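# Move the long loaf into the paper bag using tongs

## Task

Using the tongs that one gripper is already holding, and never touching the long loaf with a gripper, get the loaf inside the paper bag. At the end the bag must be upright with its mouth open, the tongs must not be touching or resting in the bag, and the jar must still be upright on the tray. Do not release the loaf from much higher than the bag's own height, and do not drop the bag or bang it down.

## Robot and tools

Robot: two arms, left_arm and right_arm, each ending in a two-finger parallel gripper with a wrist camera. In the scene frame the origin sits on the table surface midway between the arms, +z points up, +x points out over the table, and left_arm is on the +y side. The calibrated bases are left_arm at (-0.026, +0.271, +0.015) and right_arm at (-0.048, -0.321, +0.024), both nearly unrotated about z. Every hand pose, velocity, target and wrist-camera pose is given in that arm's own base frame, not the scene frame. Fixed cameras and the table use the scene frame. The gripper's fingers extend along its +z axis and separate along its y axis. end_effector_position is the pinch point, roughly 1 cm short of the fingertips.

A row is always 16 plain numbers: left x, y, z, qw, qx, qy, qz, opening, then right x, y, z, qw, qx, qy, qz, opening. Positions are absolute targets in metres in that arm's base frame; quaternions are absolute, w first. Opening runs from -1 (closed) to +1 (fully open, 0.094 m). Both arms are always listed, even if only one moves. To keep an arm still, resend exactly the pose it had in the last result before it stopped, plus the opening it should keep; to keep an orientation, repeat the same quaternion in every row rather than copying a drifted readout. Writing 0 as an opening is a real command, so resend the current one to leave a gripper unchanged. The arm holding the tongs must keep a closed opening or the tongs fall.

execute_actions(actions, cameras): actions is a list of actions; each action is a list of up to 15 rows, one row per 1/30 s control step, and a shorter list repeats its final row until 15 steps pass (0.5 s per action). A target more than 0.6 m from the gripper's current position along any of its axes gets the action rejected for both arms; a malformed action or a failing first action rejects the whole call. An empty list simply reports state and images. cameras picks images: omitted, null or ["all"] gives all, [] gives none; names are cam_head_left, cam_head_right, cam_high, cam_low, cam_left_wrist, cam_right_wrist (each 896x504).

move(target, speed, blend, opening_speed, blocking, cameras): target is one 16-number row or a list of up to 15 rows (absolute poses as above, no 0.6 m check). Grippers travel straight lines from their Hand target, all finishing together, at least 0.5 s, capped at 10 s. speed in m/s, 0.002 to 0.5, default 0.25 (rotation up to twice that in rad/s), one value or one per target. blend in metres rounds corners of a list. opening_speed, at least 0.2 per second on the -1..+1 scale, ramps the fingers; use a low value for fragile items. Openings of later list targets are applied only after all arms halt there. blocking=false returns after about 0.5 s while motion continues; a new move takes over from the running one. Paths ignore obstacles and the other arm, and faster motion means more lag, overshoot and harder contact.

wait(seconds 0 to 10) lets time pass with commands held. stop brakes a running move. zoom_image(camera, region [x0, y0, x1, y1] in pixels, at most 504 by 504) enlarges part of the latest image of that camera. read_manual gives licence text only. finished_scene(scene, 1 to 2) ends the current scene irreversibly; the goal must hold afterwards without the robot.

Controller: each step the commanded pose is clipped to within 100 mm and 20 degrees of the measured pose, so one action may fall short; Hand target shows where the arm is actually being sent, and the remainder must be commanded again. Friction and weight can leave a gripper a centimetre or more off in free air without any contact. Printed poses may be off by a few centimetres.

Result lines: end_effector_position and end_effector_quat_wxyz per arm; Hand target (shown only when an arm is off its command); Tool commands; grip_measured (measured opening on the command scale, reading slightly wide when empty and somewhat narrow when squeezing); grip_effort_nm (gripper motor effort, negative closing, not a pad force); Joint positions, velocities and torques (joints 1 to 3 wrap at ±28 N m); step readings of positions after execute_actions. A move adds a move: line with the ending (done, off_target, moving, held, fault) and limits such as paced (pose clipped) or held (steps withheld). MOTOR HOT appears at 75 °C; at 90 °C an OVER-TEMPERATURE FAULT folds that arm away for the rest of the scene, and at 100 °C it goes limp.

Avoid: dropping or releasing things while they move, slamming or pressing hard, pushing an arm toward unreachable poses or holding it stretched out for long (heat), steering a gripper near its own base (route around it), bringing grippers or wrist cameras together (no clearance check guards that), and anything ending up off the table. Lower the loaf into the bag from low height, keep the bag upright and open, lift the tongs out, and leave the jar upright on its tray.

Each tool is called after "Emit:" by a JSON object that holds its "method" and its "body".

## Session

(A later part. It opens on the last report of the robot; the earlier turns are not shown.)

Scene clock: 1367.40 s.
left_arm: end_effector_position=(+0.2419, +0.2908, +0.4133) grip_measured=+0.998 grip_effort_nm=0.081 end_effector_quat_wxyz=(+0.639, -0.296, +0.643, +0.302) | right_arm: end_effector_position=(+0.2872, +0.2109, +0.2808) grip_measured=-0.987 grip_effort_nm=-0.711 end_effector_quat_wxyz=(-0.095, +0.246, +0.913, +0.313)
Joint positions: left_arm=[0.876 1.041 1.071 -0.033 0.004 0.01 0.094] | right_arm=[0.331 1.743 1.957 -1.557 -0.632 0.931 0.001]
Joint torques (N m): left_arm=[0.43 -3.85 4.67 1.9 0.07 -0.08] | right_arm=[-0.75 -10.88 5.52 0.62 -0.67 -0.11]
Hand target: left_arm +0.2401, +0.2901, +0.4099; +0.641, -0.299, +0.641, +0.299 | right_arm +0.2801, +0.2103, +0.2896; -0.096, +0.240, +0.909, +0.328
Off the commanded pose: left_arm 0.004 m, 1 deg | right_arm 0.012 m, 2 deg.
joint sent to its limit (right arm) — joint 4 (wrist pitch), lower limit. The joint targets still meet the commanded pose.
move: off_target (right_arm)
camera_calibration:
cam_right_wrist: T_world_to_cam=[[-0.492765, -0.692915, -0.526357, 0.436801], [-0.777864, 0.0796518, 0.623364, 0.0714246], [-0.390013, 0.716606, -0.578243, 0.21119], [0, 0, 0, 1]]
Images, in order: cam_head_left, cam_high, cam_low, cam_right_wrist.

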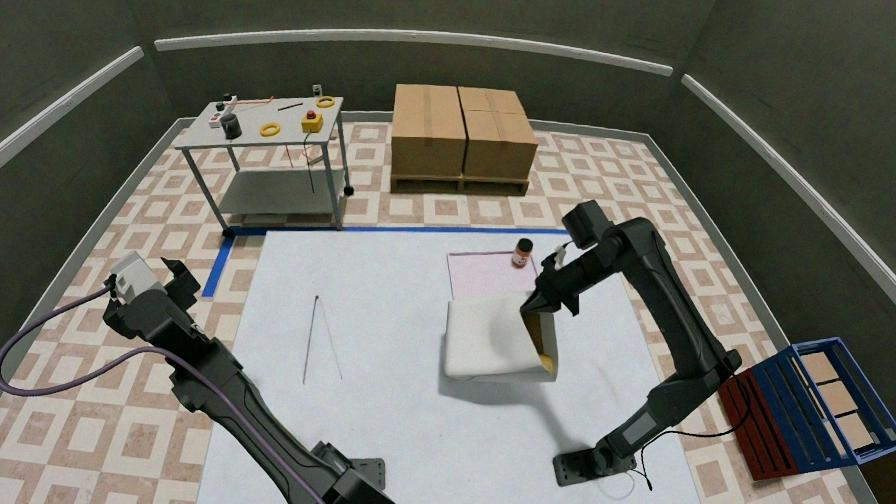

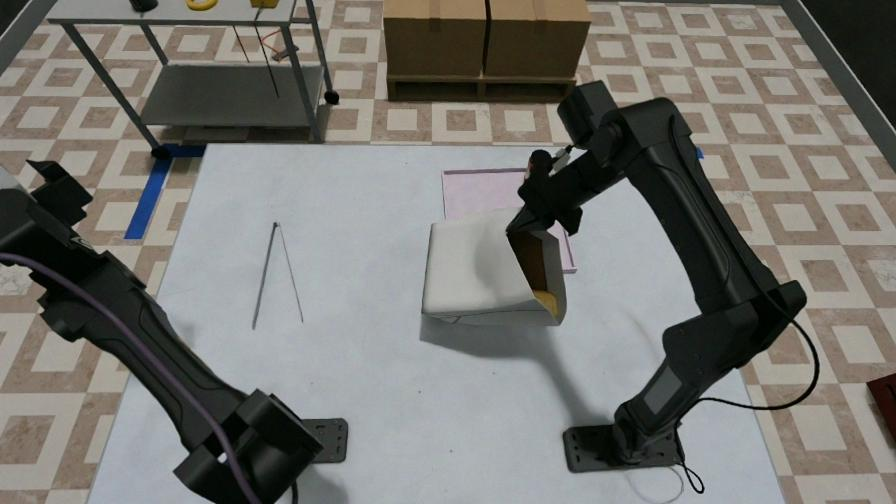

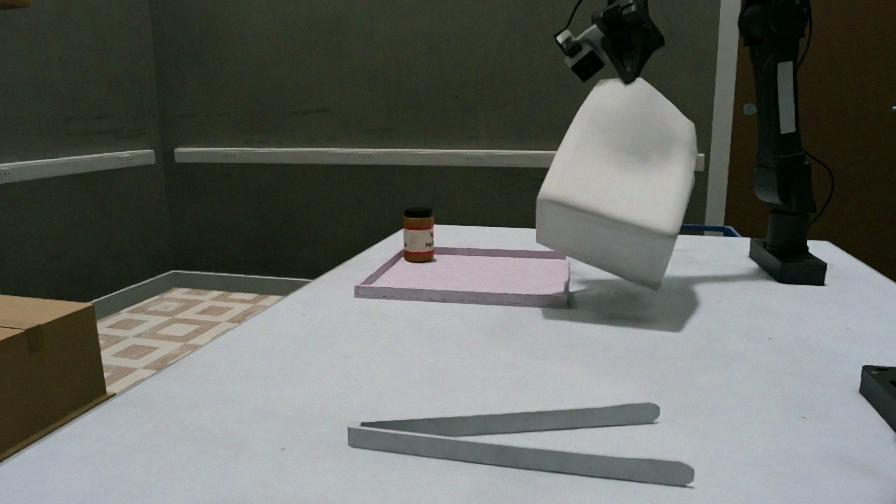

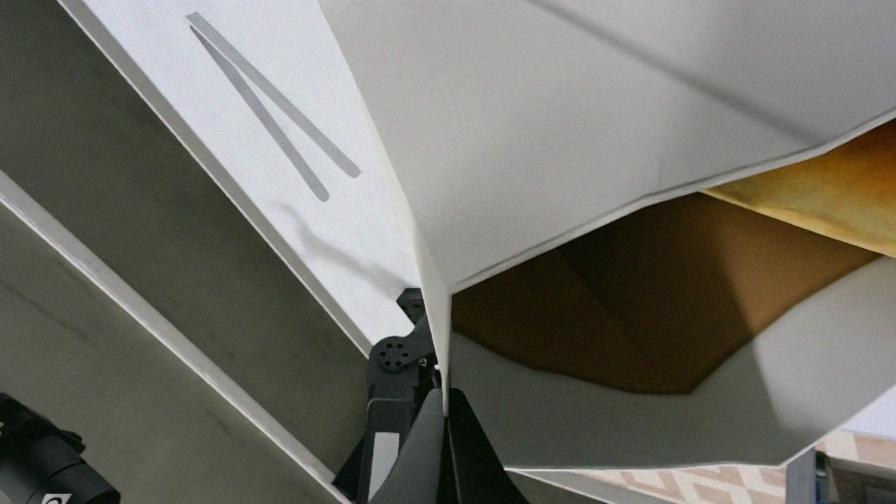

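Emit:
{"method": "move", "body": {"target": [[0.24,0.29,0.41,0.6409,-0.2988,0.6409,0.2988,1.0,0.265,0.222,0.295,-0.1072,0.2785,0.9464,0.1272,-1.0]], "speed": 0.08, "cameras": ["cam_right_wrist","cam_high","cam_low","cam_head_left"]}}

Scene clock: 1388.00 s.
left_arm: end_effector_position=(+0.2419, +0.2908, +0.4133) grip_measured=+0.998 grip_effort_nm=0.085 end_effector_quat_wxyz=(+0.639, -0.296, +0.643, +0.302) | right_arm: end_effector_position=(+0.2690, +0.2226, +0.2762) grip_measured=-0.987 grip_effort_nm=-0.716 end_effector_quat_wxyz=(-0.041, +0.304, +0.926, +0.222)
Joint positions: left_arm=[0.876 1.041 1.071 -0.033 0.004 0.01 0.094] | right_arm=[0.507 1.711 1.982 -1.557 -0.361 1.193 0.001]
Joint torques (N m): left_arm=[0.35 -4.11 4.9 1.89 0.04 -0.12] | right_arm=[0.69 -10.78 9.13 0.74 -0.15 0.04]
Hand target: left_arm +0.2401, +0.2901, +0.4099; +0.641, -0.299, +0.641, +0.299 | right_arm +0.2645, +0.2219, +0.2941; -0.022, +0.296, +0.924, +0.241
Off the commanded pose: left_arm 0.004 m, 1 deg | right_arm 0.019 m, 14 deg.
joint sent to its limit (right arm) — joint 4 (wrist pitch), lower limit. The joint targets are off in orientation, not in position.
move: off_target (right_arm)
camera_calibration:
cam_right_wrist: T_world_to_cam=[[-0.566515, -0.727864, -0.386361, 0.422479], [-0.767851, 0.29608, 0.568103, 0.023574], [-0.299108, 0.618507, -0.726625, 0.231493], [0, 0, 0, 1]]
Images, in order: cam_head_left, cam_high, cam_low, cam_right_wrist.

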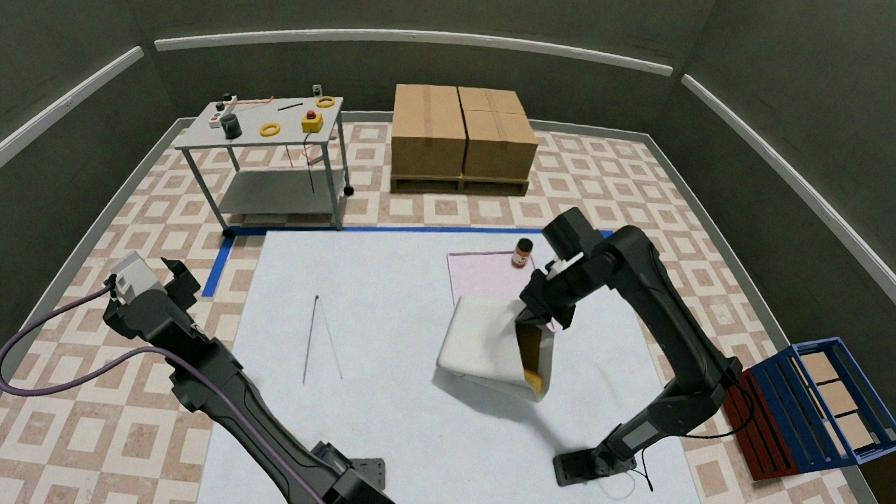

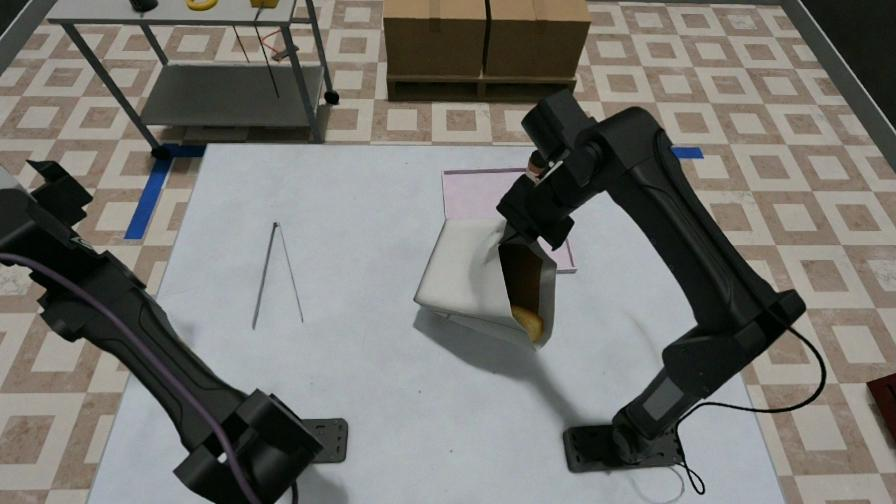

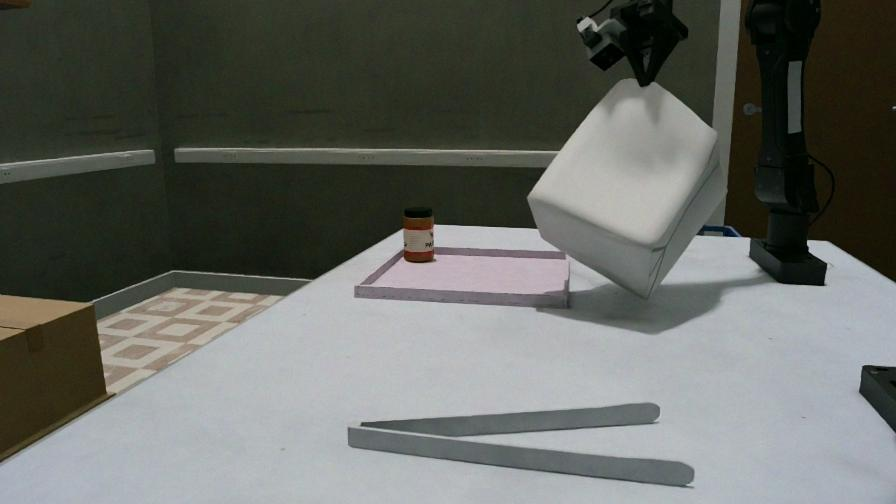

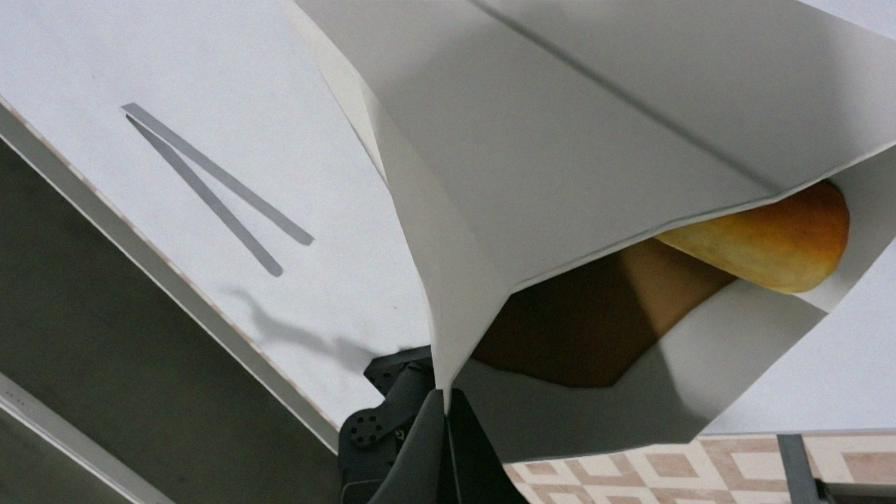

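Emit:
{"method": "move", "body": {"target": [[0.24,0.29,0.41,0.6409,-0.2988,0.6409,0.2988,1.0,0.285,0.27,0.265,-0.1233,0.188,0.9229,0.3122,-1.0],[0.24,0.29,0.41,0.6409,-0.2988,0.6409,0.2988,1.0,0.28,0.295,0.21,-0.0612,0.1319,0.8628,0.484,-1.0]], "speed": 0.08, "cameras": ["cam_right_wrist","cam_high","cam_low","cam_head_left"]}}

Scene clock: 1406.40 s.
left_arm: end_effector_position=(+0.2419, +0.2908, +0.4133) grip_measured=+0.998 grip_effort_nm=0.085 end_effector_quat_wxyz=(+0.639, -0.296, +0.643, +0.302) | right_arm: end_effector_position=(+0.2838, +0.2969, +0.1997) grip_measured=-0.987 grip_effort_nm=-0.711 end_effector_quat_wxyz=(-0.069, +0.141, +0.868, +0.471)
Joint positions: left_arm=[0.876 1.041 1.071 -0.033 0.004 0.01 0.094] | right_arm=[0.48 1.594 1.241 -0.589 -0.828 1.085 0.001]
Joint torques (N m): left_arm=[0.44 -3.84 4.79 1.83 0.11 -0.08] | right_arm=[-0.51 -11.08 6.63 1.34 -0.57 -0.03]
Hand target: left_arm +0.2401, +0.2901, +0.4099; +0.641, -0.299, +0.641, +0.299 | right_arm +0.2800, +0.2950, +0.2098; -0.061, +0.132, +0.863, +0.484
Off the commanded pose: left_arm 0.004 m, 1 deg | right_arm 0.011 m, 2 deg.
move: off_target (right_arm)
camera_calibration:
cam_right_wrist: T_world_to_cam=[[-0.292944, -0.523777, -0.799901, 0.399742], [-0.869972, -0.201049, 0.450253, 0.256521], [-0.396651, 0.827791, -0.396775, 0.0339682], [0, 0, 0, 1]]
Images, in order: cam_head_left, cam_high, cam_low, cam_right_wrist.

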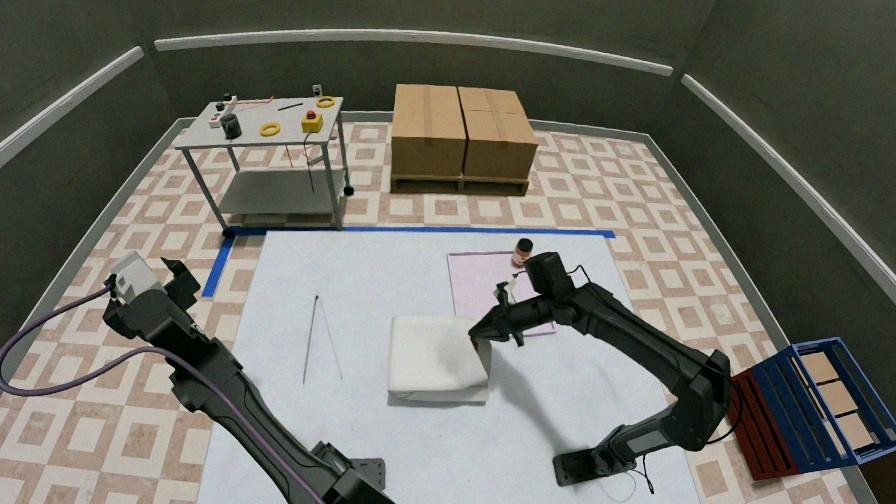

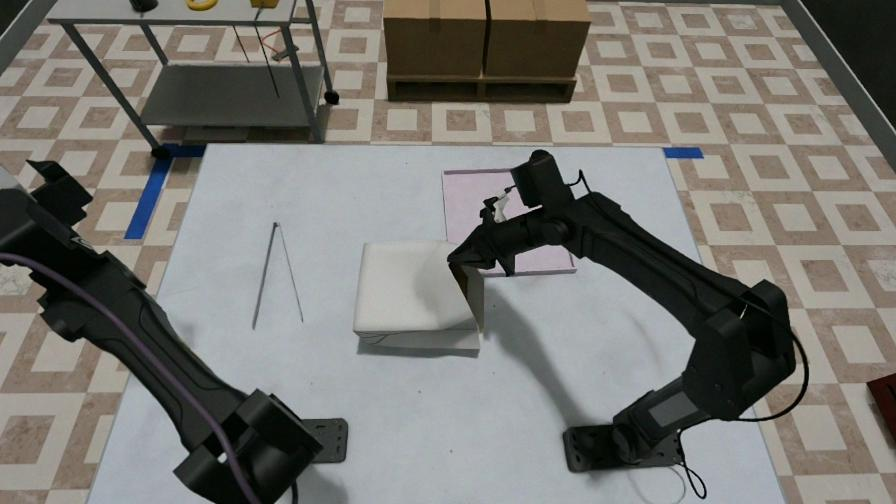

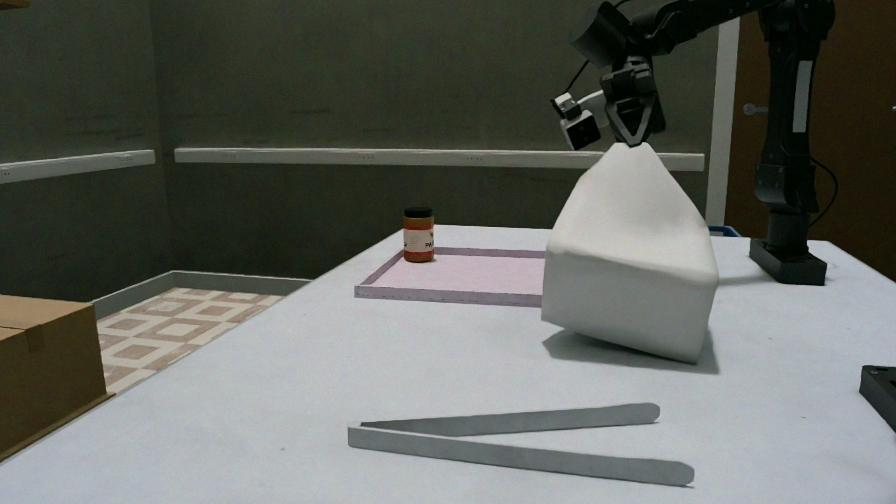

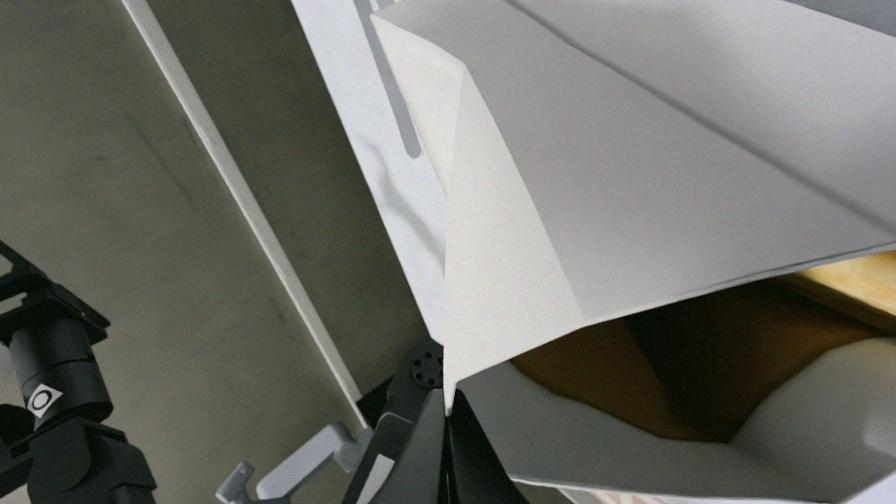

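Emit:
{"method": "move", "body": {"target": [[0.24,0.29,0.41,0.6409,-0.2988,0.6409,0.2988,1.0,0.27,0.32,0.14,-0.0052,0.0786,0.7822,0.6178,-1.0],[0.24,0.29,0.41,0.6409,-0.2988,0.6409,0.2988,1.0,0.258,0.345,0.09,0.0286,0.0455,0.7224,0.6894,-1.0]], "speed": 0.07, "blend": 0.02}}

Scene clock: 1436.73 s.
left_arm: end_effector_position=(+0.2419, +0.2908, +0.4133) grip_measured=+0.998 grip_effort_nm=0.085 end_effector_quat_wxyz=(+0.639, -0.296, +0.643, +0.301) | right_arm: end_effector_position=(+0.2612, +0.3447, +0.1021) grip_measured=-0.987 grip_effort_nm=-0.696 end_effector_quat_wxyz=(+0.035, +0.037, +0.716, +0.696)
Joint positions: left_arm=[0.876 1.041 1.071 -0.033 0.004 0.01 0.094] | right_arm=[0.6 2.072 0.576 1.452 -0.868 1.537 0.001]
Joint torques (N m): left_arm=[0.43 -3.77 4.82 1.83 0.05 -0.05] | right_arm=[0.75 -6.54 3.1 1.72 0.09 -0.03]
Hand target: left_arm +0.2401, +0.2901, +0.4099; +0.641, -0.299, +0.641, +0.299 | right_arm +0.2578, +0.3448, +0.0902; +0.029, +0.045, +0.723, +0.689
Off the commanded pose: left_arm 0.004 m, 1 deg | right_arm 0.012 m, 2 deg.
move: off_target (right_arm)
camera_calibration:
cam_left_wrist: T_world_to_cam=[[0.786835, -0.616907, -0.0177725, 0.00221341], [-0.280872, -0.332299, -0.900382, 0.575208], [0.549546, 0.713445, -0.434737, -0.0708373], [0, 0, 0, 1]]
cam_right_wrist: T_world_to_cam=[[0.0133131, -0.0346023, -0.999312, 0.111809], [-0.943365, -0.331755, -0.00108033, 0.400719], [-0.331489, 0.942731, -0.0370593, -0.14667], [0, 0, 0, 1]]

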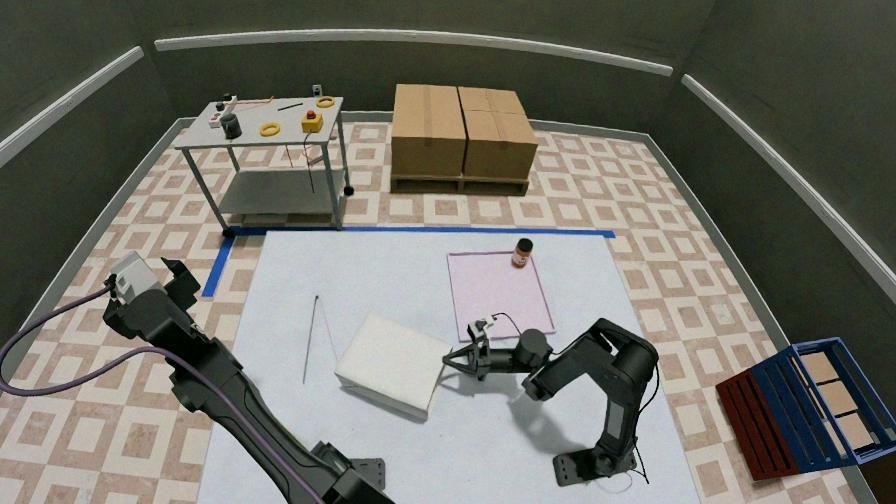

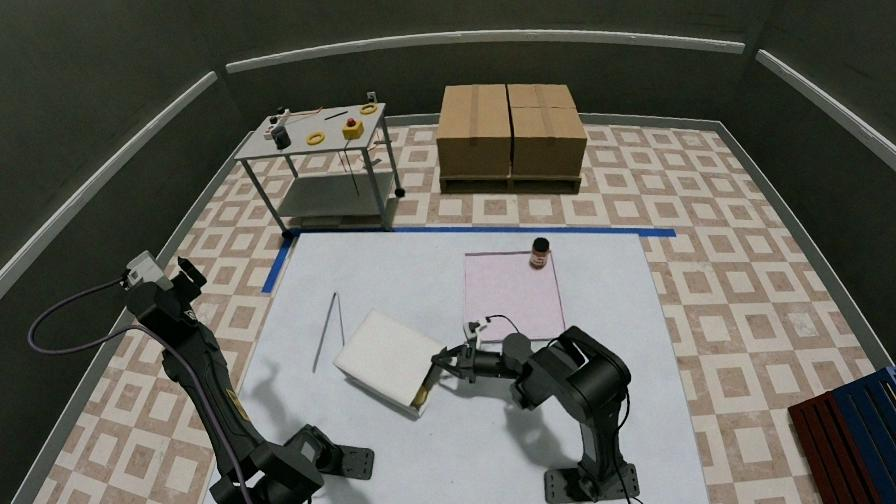

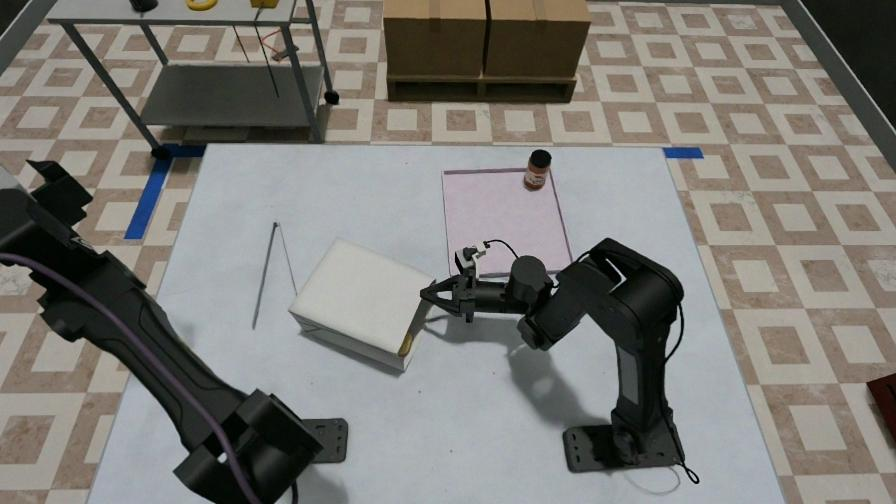

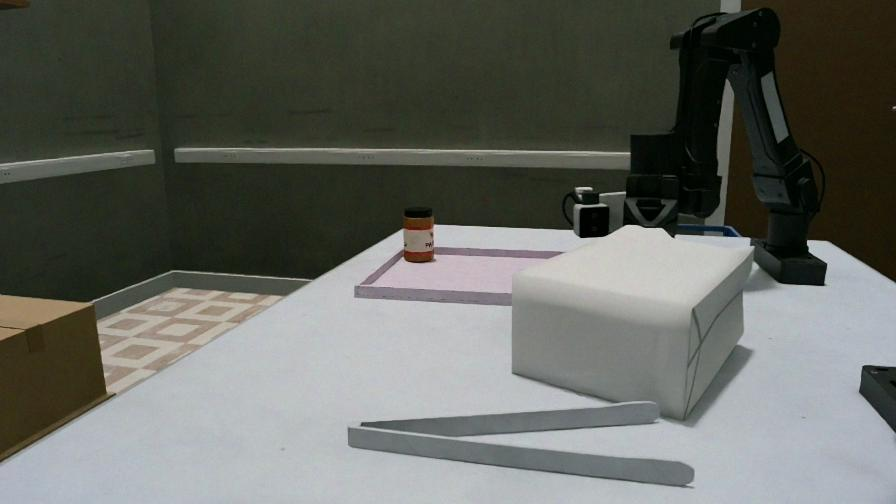

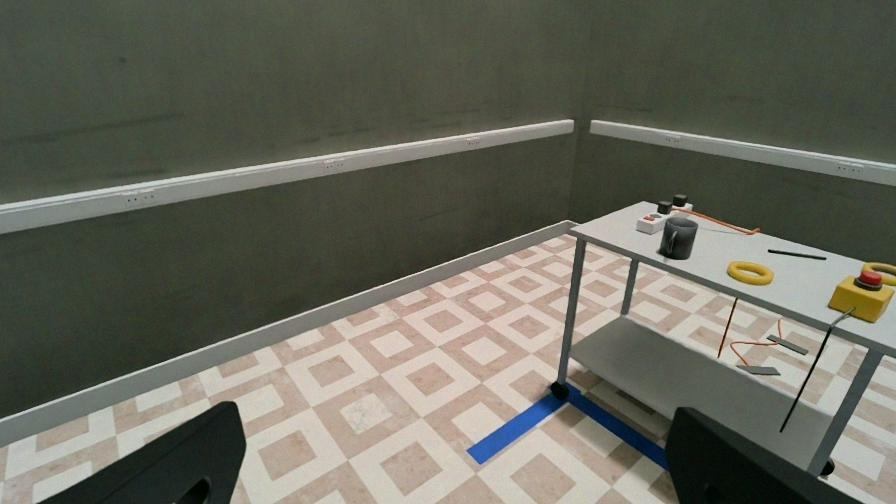

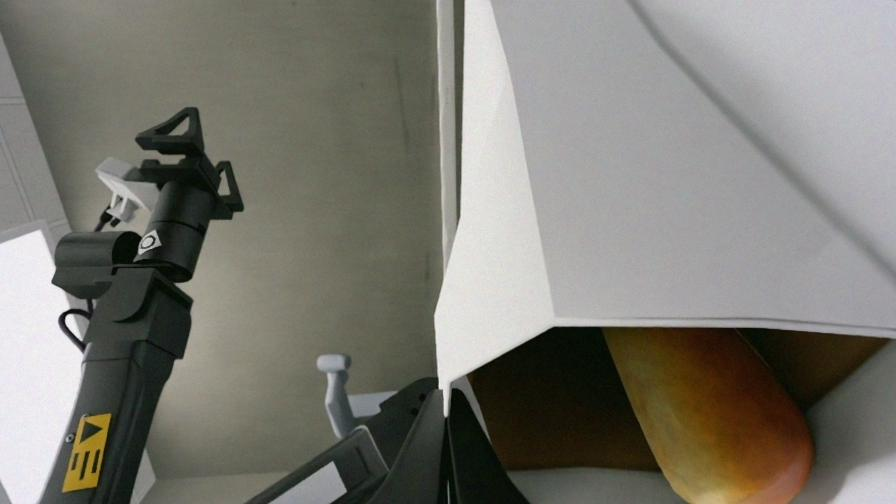

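Emit:
{"method": "move", "body": {"target": [0.24,0.29,0.41,0.6409,-0.2988,0.6409,0.2988,1.0,0.258,0.345,0.09,0.0286,0.0455,0.7224,0.6894,-0.65], "opening_speed": 0.25}}

Emit:
{"method": "zoom_image", "body": {"camera": "cam_right_wrist", "region": [392, 0, 896, 504]}}

Scene clock: 1454.33 s.
left_arm: end_effector_position=(+0.2419, +0.2908, +0.4133) grip_measured=+0.998 grip_effort_nm=0.085 end_effector_quat_wxyz=(+0.639, -0.296, +0.643, +0.301) | right_arm: end_effector_position=(+0.2614, +0.3447, +0.1023) grip_measured=-0.653 grip_effort_nm=0.149 end_effector_quat_wxyz=(+0.036, +0.037, +0.716, +0.696)
Joint positions: left_arm=[0.876 1.041 1.071 -0.033 0.004 0.01 0.094] | right_arm=[0.6 2.072 0.576 1.453 -0.868 1.538 0.016]
Joint torques (N m): left_arm=[0.36 -3.95 4.72 1.87 0.07 -0.04] | right_arm=[0.75 -6.53 3.08 1.73 0.09 -0.03]
Hand target: left_arm +0.2401, +0.2901, +0.4099; +0.641, -0.299, +0.641, +0.299 | right_arm +0.2578, +0.3448, +0.0902; +0.029, +0.045, +0.723, +0.689
Off the commanded pose: left_arm 0.004 m, 1 deg | right_arm 0.013 m, 2 deg.
move: off_target (right_arm)
camera_calibration:
cam_left_wrist: T_world_to_cam=[[0.786835, -0.616907, -0.0177725, 0.00221341], [-0.280872, -0.332299, -0.900382, 0.575208], [0.549546, 0.713445, -0.434737, -0.0708373], [0, 0, 0, 1]]
cam_right_wrist: T_world_to_cam=[[0.0138055, -0.0337017, -0.999337, 0.111649], [-0.943624, -0.331014, -0.00187273, 0.400748], [-0.330731, 0.943024, -0.0363715, -0.146975], [0, 0, 0, 1]]

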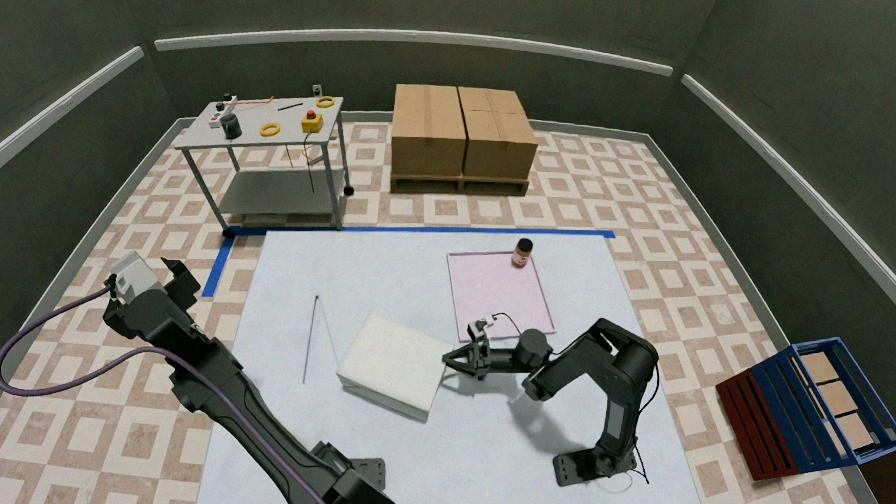

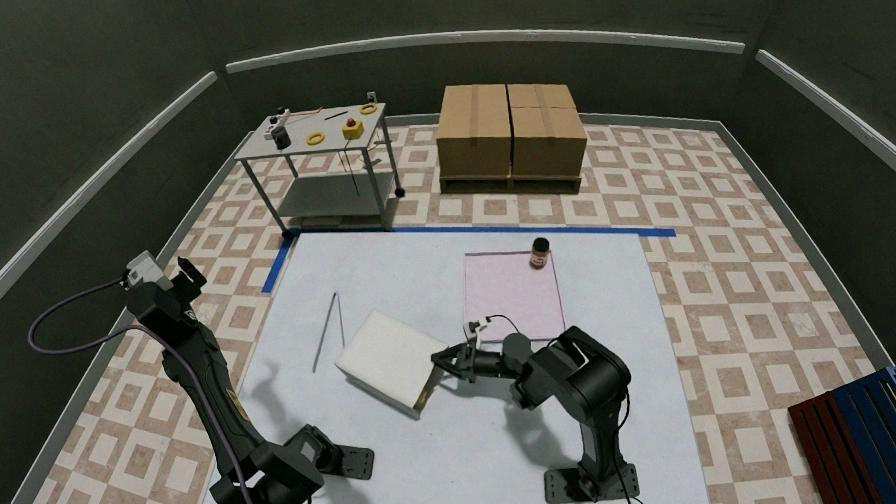

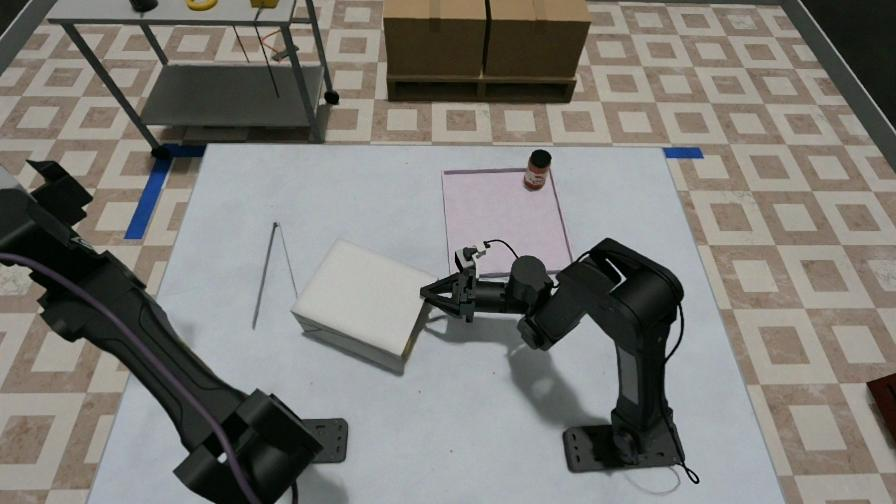

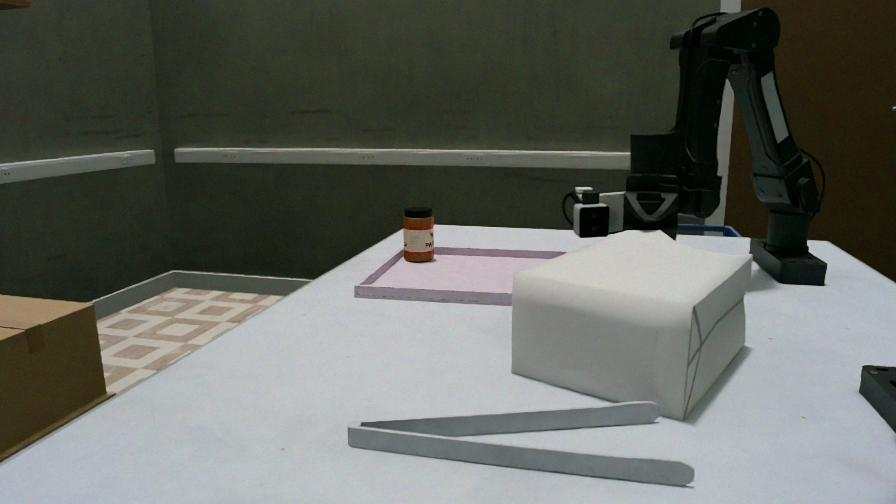

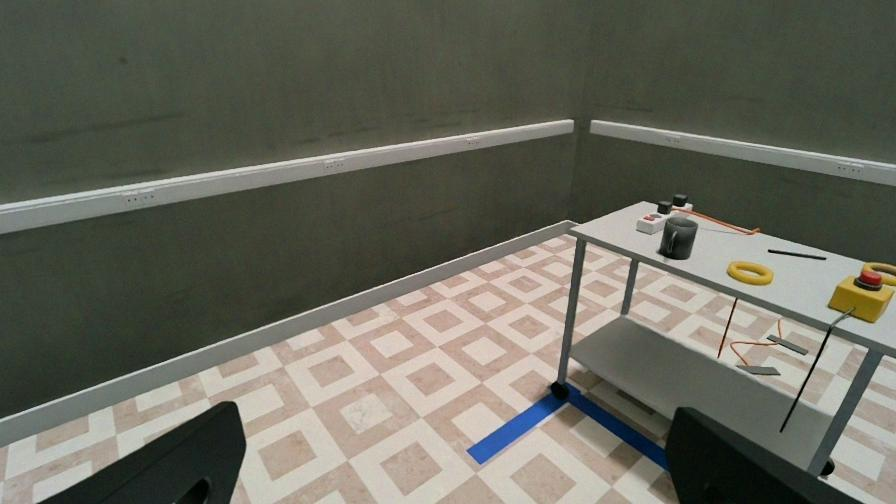

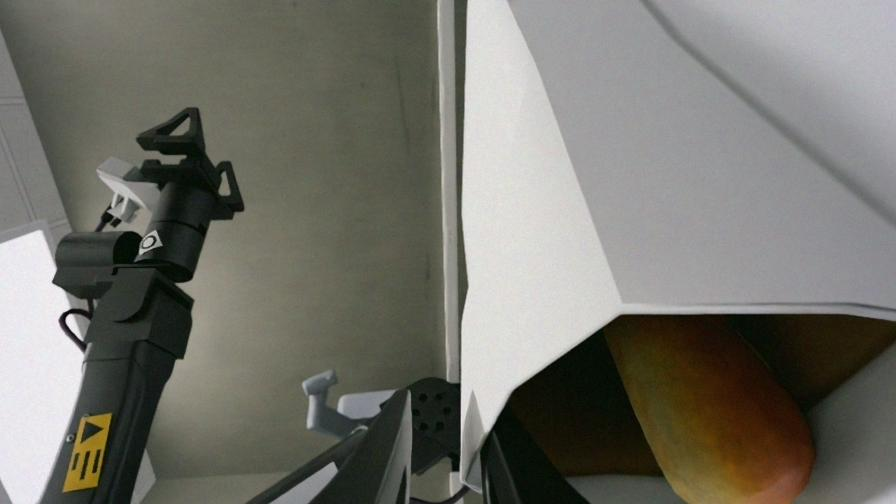

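Scaled by 1.000.

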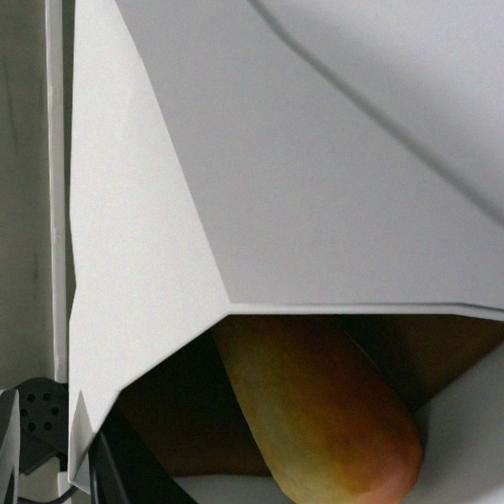

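Emit:
{"method": "move", "body": {"target": [0.24,0.29,0.41,0.6409,-0.2988,0.6409,0.2988,1.0,0.248,0.235,0.09,0.0286,0.0455,0.7224,0.6894,-0.65], "speed": 0.06}}

Emit:
{"method": "zoom_image", "body": {"camera": "cam_high", "region": [230, 200, 530, 400]}}

Emit:
{"method": "zoom_image", "body": {"camera": "cam_head_right", "region": [300, 270, 520, 440]}}

Scene clock: 1468.57 s.
left_arm: end_effector_position=(+0.2419, +0.2908, +0.4133) grip_measured=+0.998 grip_effort_nm=0.085 end_effector_quat_wxyz=(+0.639, -0.296, +0.643, +0.301) | right_arm: end_effector_position=(+0.2509, +0.2368, +0.0848) grip_measured=-0.653 grip_effort_nm=0.154 end_effector_quat_wxyz=(+0.024, +0.056, +0.723, +0.688)
Joint positions: left_arm=[0.876 1.041 1.071 -0.033 0.004 0.01 0.094] | right_arm=[0.25 2.034 0.347 1.54 -1.206 1.476 0.016]
Joint torques (N m): left_arm=[0.34 -3.79 5.14 1.87 0.03 -0.05] | right_arm=[-0.68 -9.59 1.7 1.44 -0.24 -0.12]
Hand target: left_arm +0.2401, +0.2901, +0.4099; +0.641, -0.299, +0.641, +0.299 | right_arm +0.2480, +0.2351, +0.0898; +0.029, +0.046, +0.722, +0.690
Off the commanded pose: left_arm 0.004 m, 1 deg | right_arm 0.006 m, 1 deg.
move: done
camera_calibration:
cam_left_wrist: T_world_to_cam=[[0.786835, -0.616907, -0.0177725, 0.00221341], [-0.280872, -0.332299, -0.900382, 0.575208], [0.549546, 0.713445, -0.434737, -0.0708373], [0, 0, 0, 1]]
cam_right_wrist: T_world_to_cam=[[-0.0318996, -0.0535874, -0.998054, 0.106724], [-0.946096, -0.320392, 0.0474414, 0.349032], [-0.32231, 0.945768, -0.0404785, -0.0517545], [0, 0, 0, 1]]

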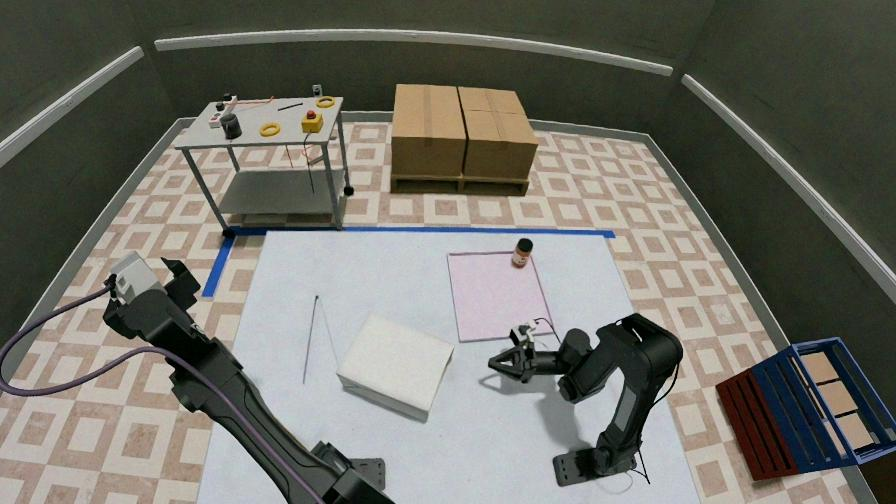

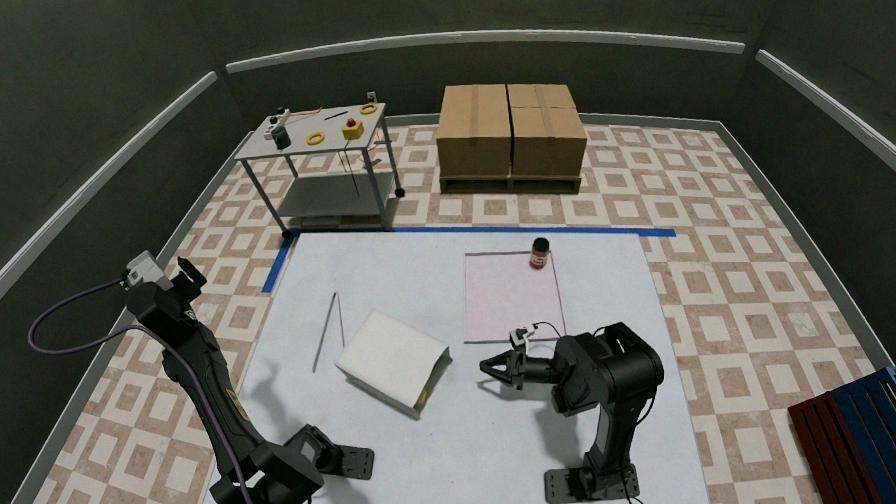

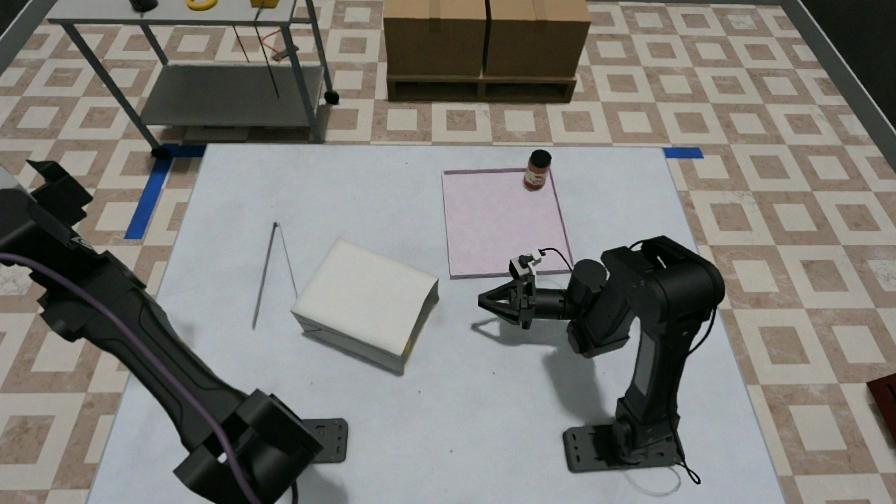

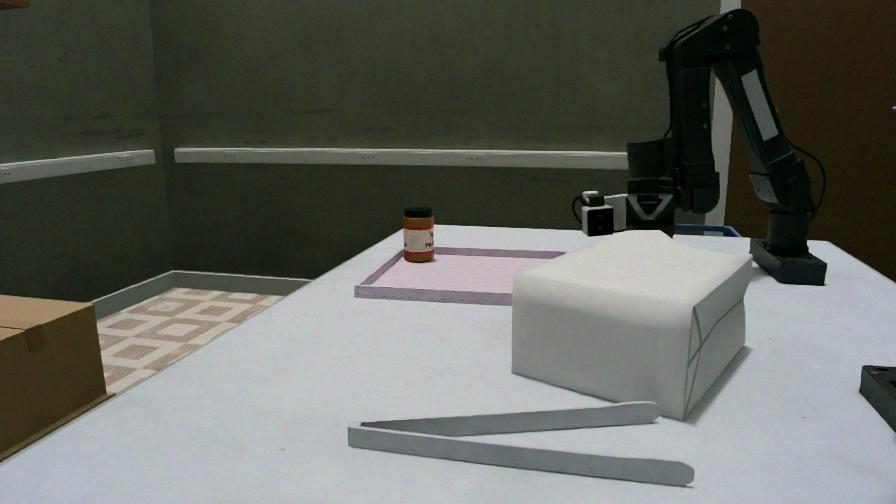

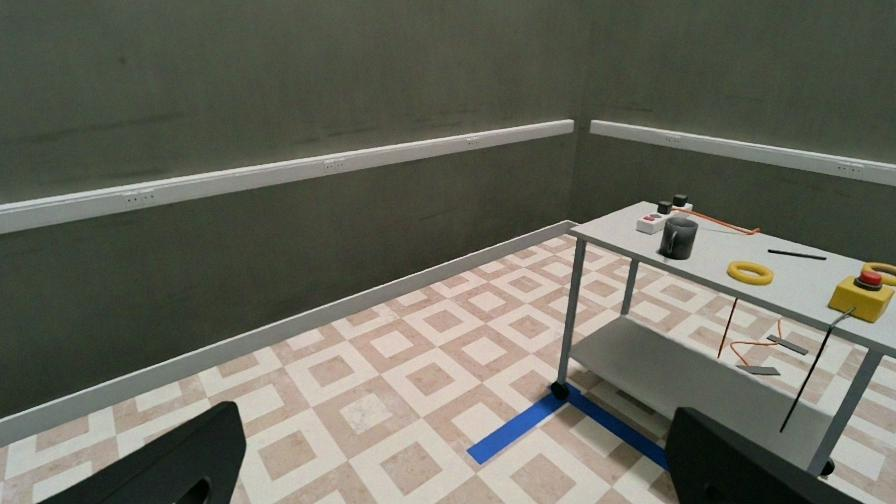

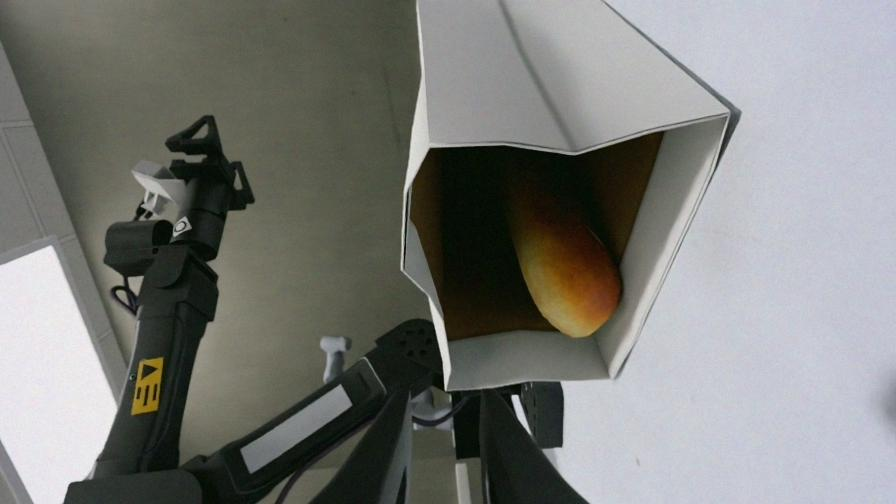

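Scaled by 1.680.

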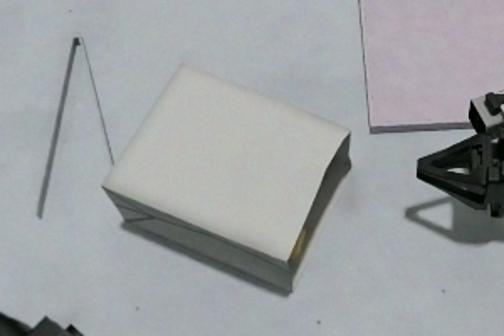

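Scaled by 2.291.

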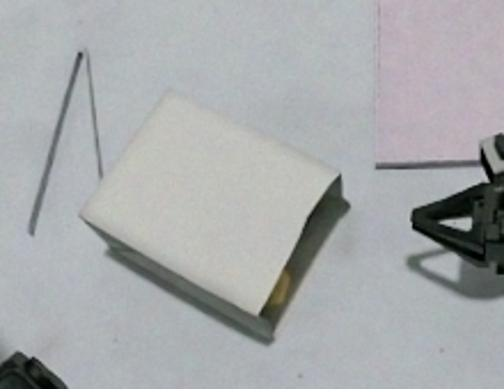

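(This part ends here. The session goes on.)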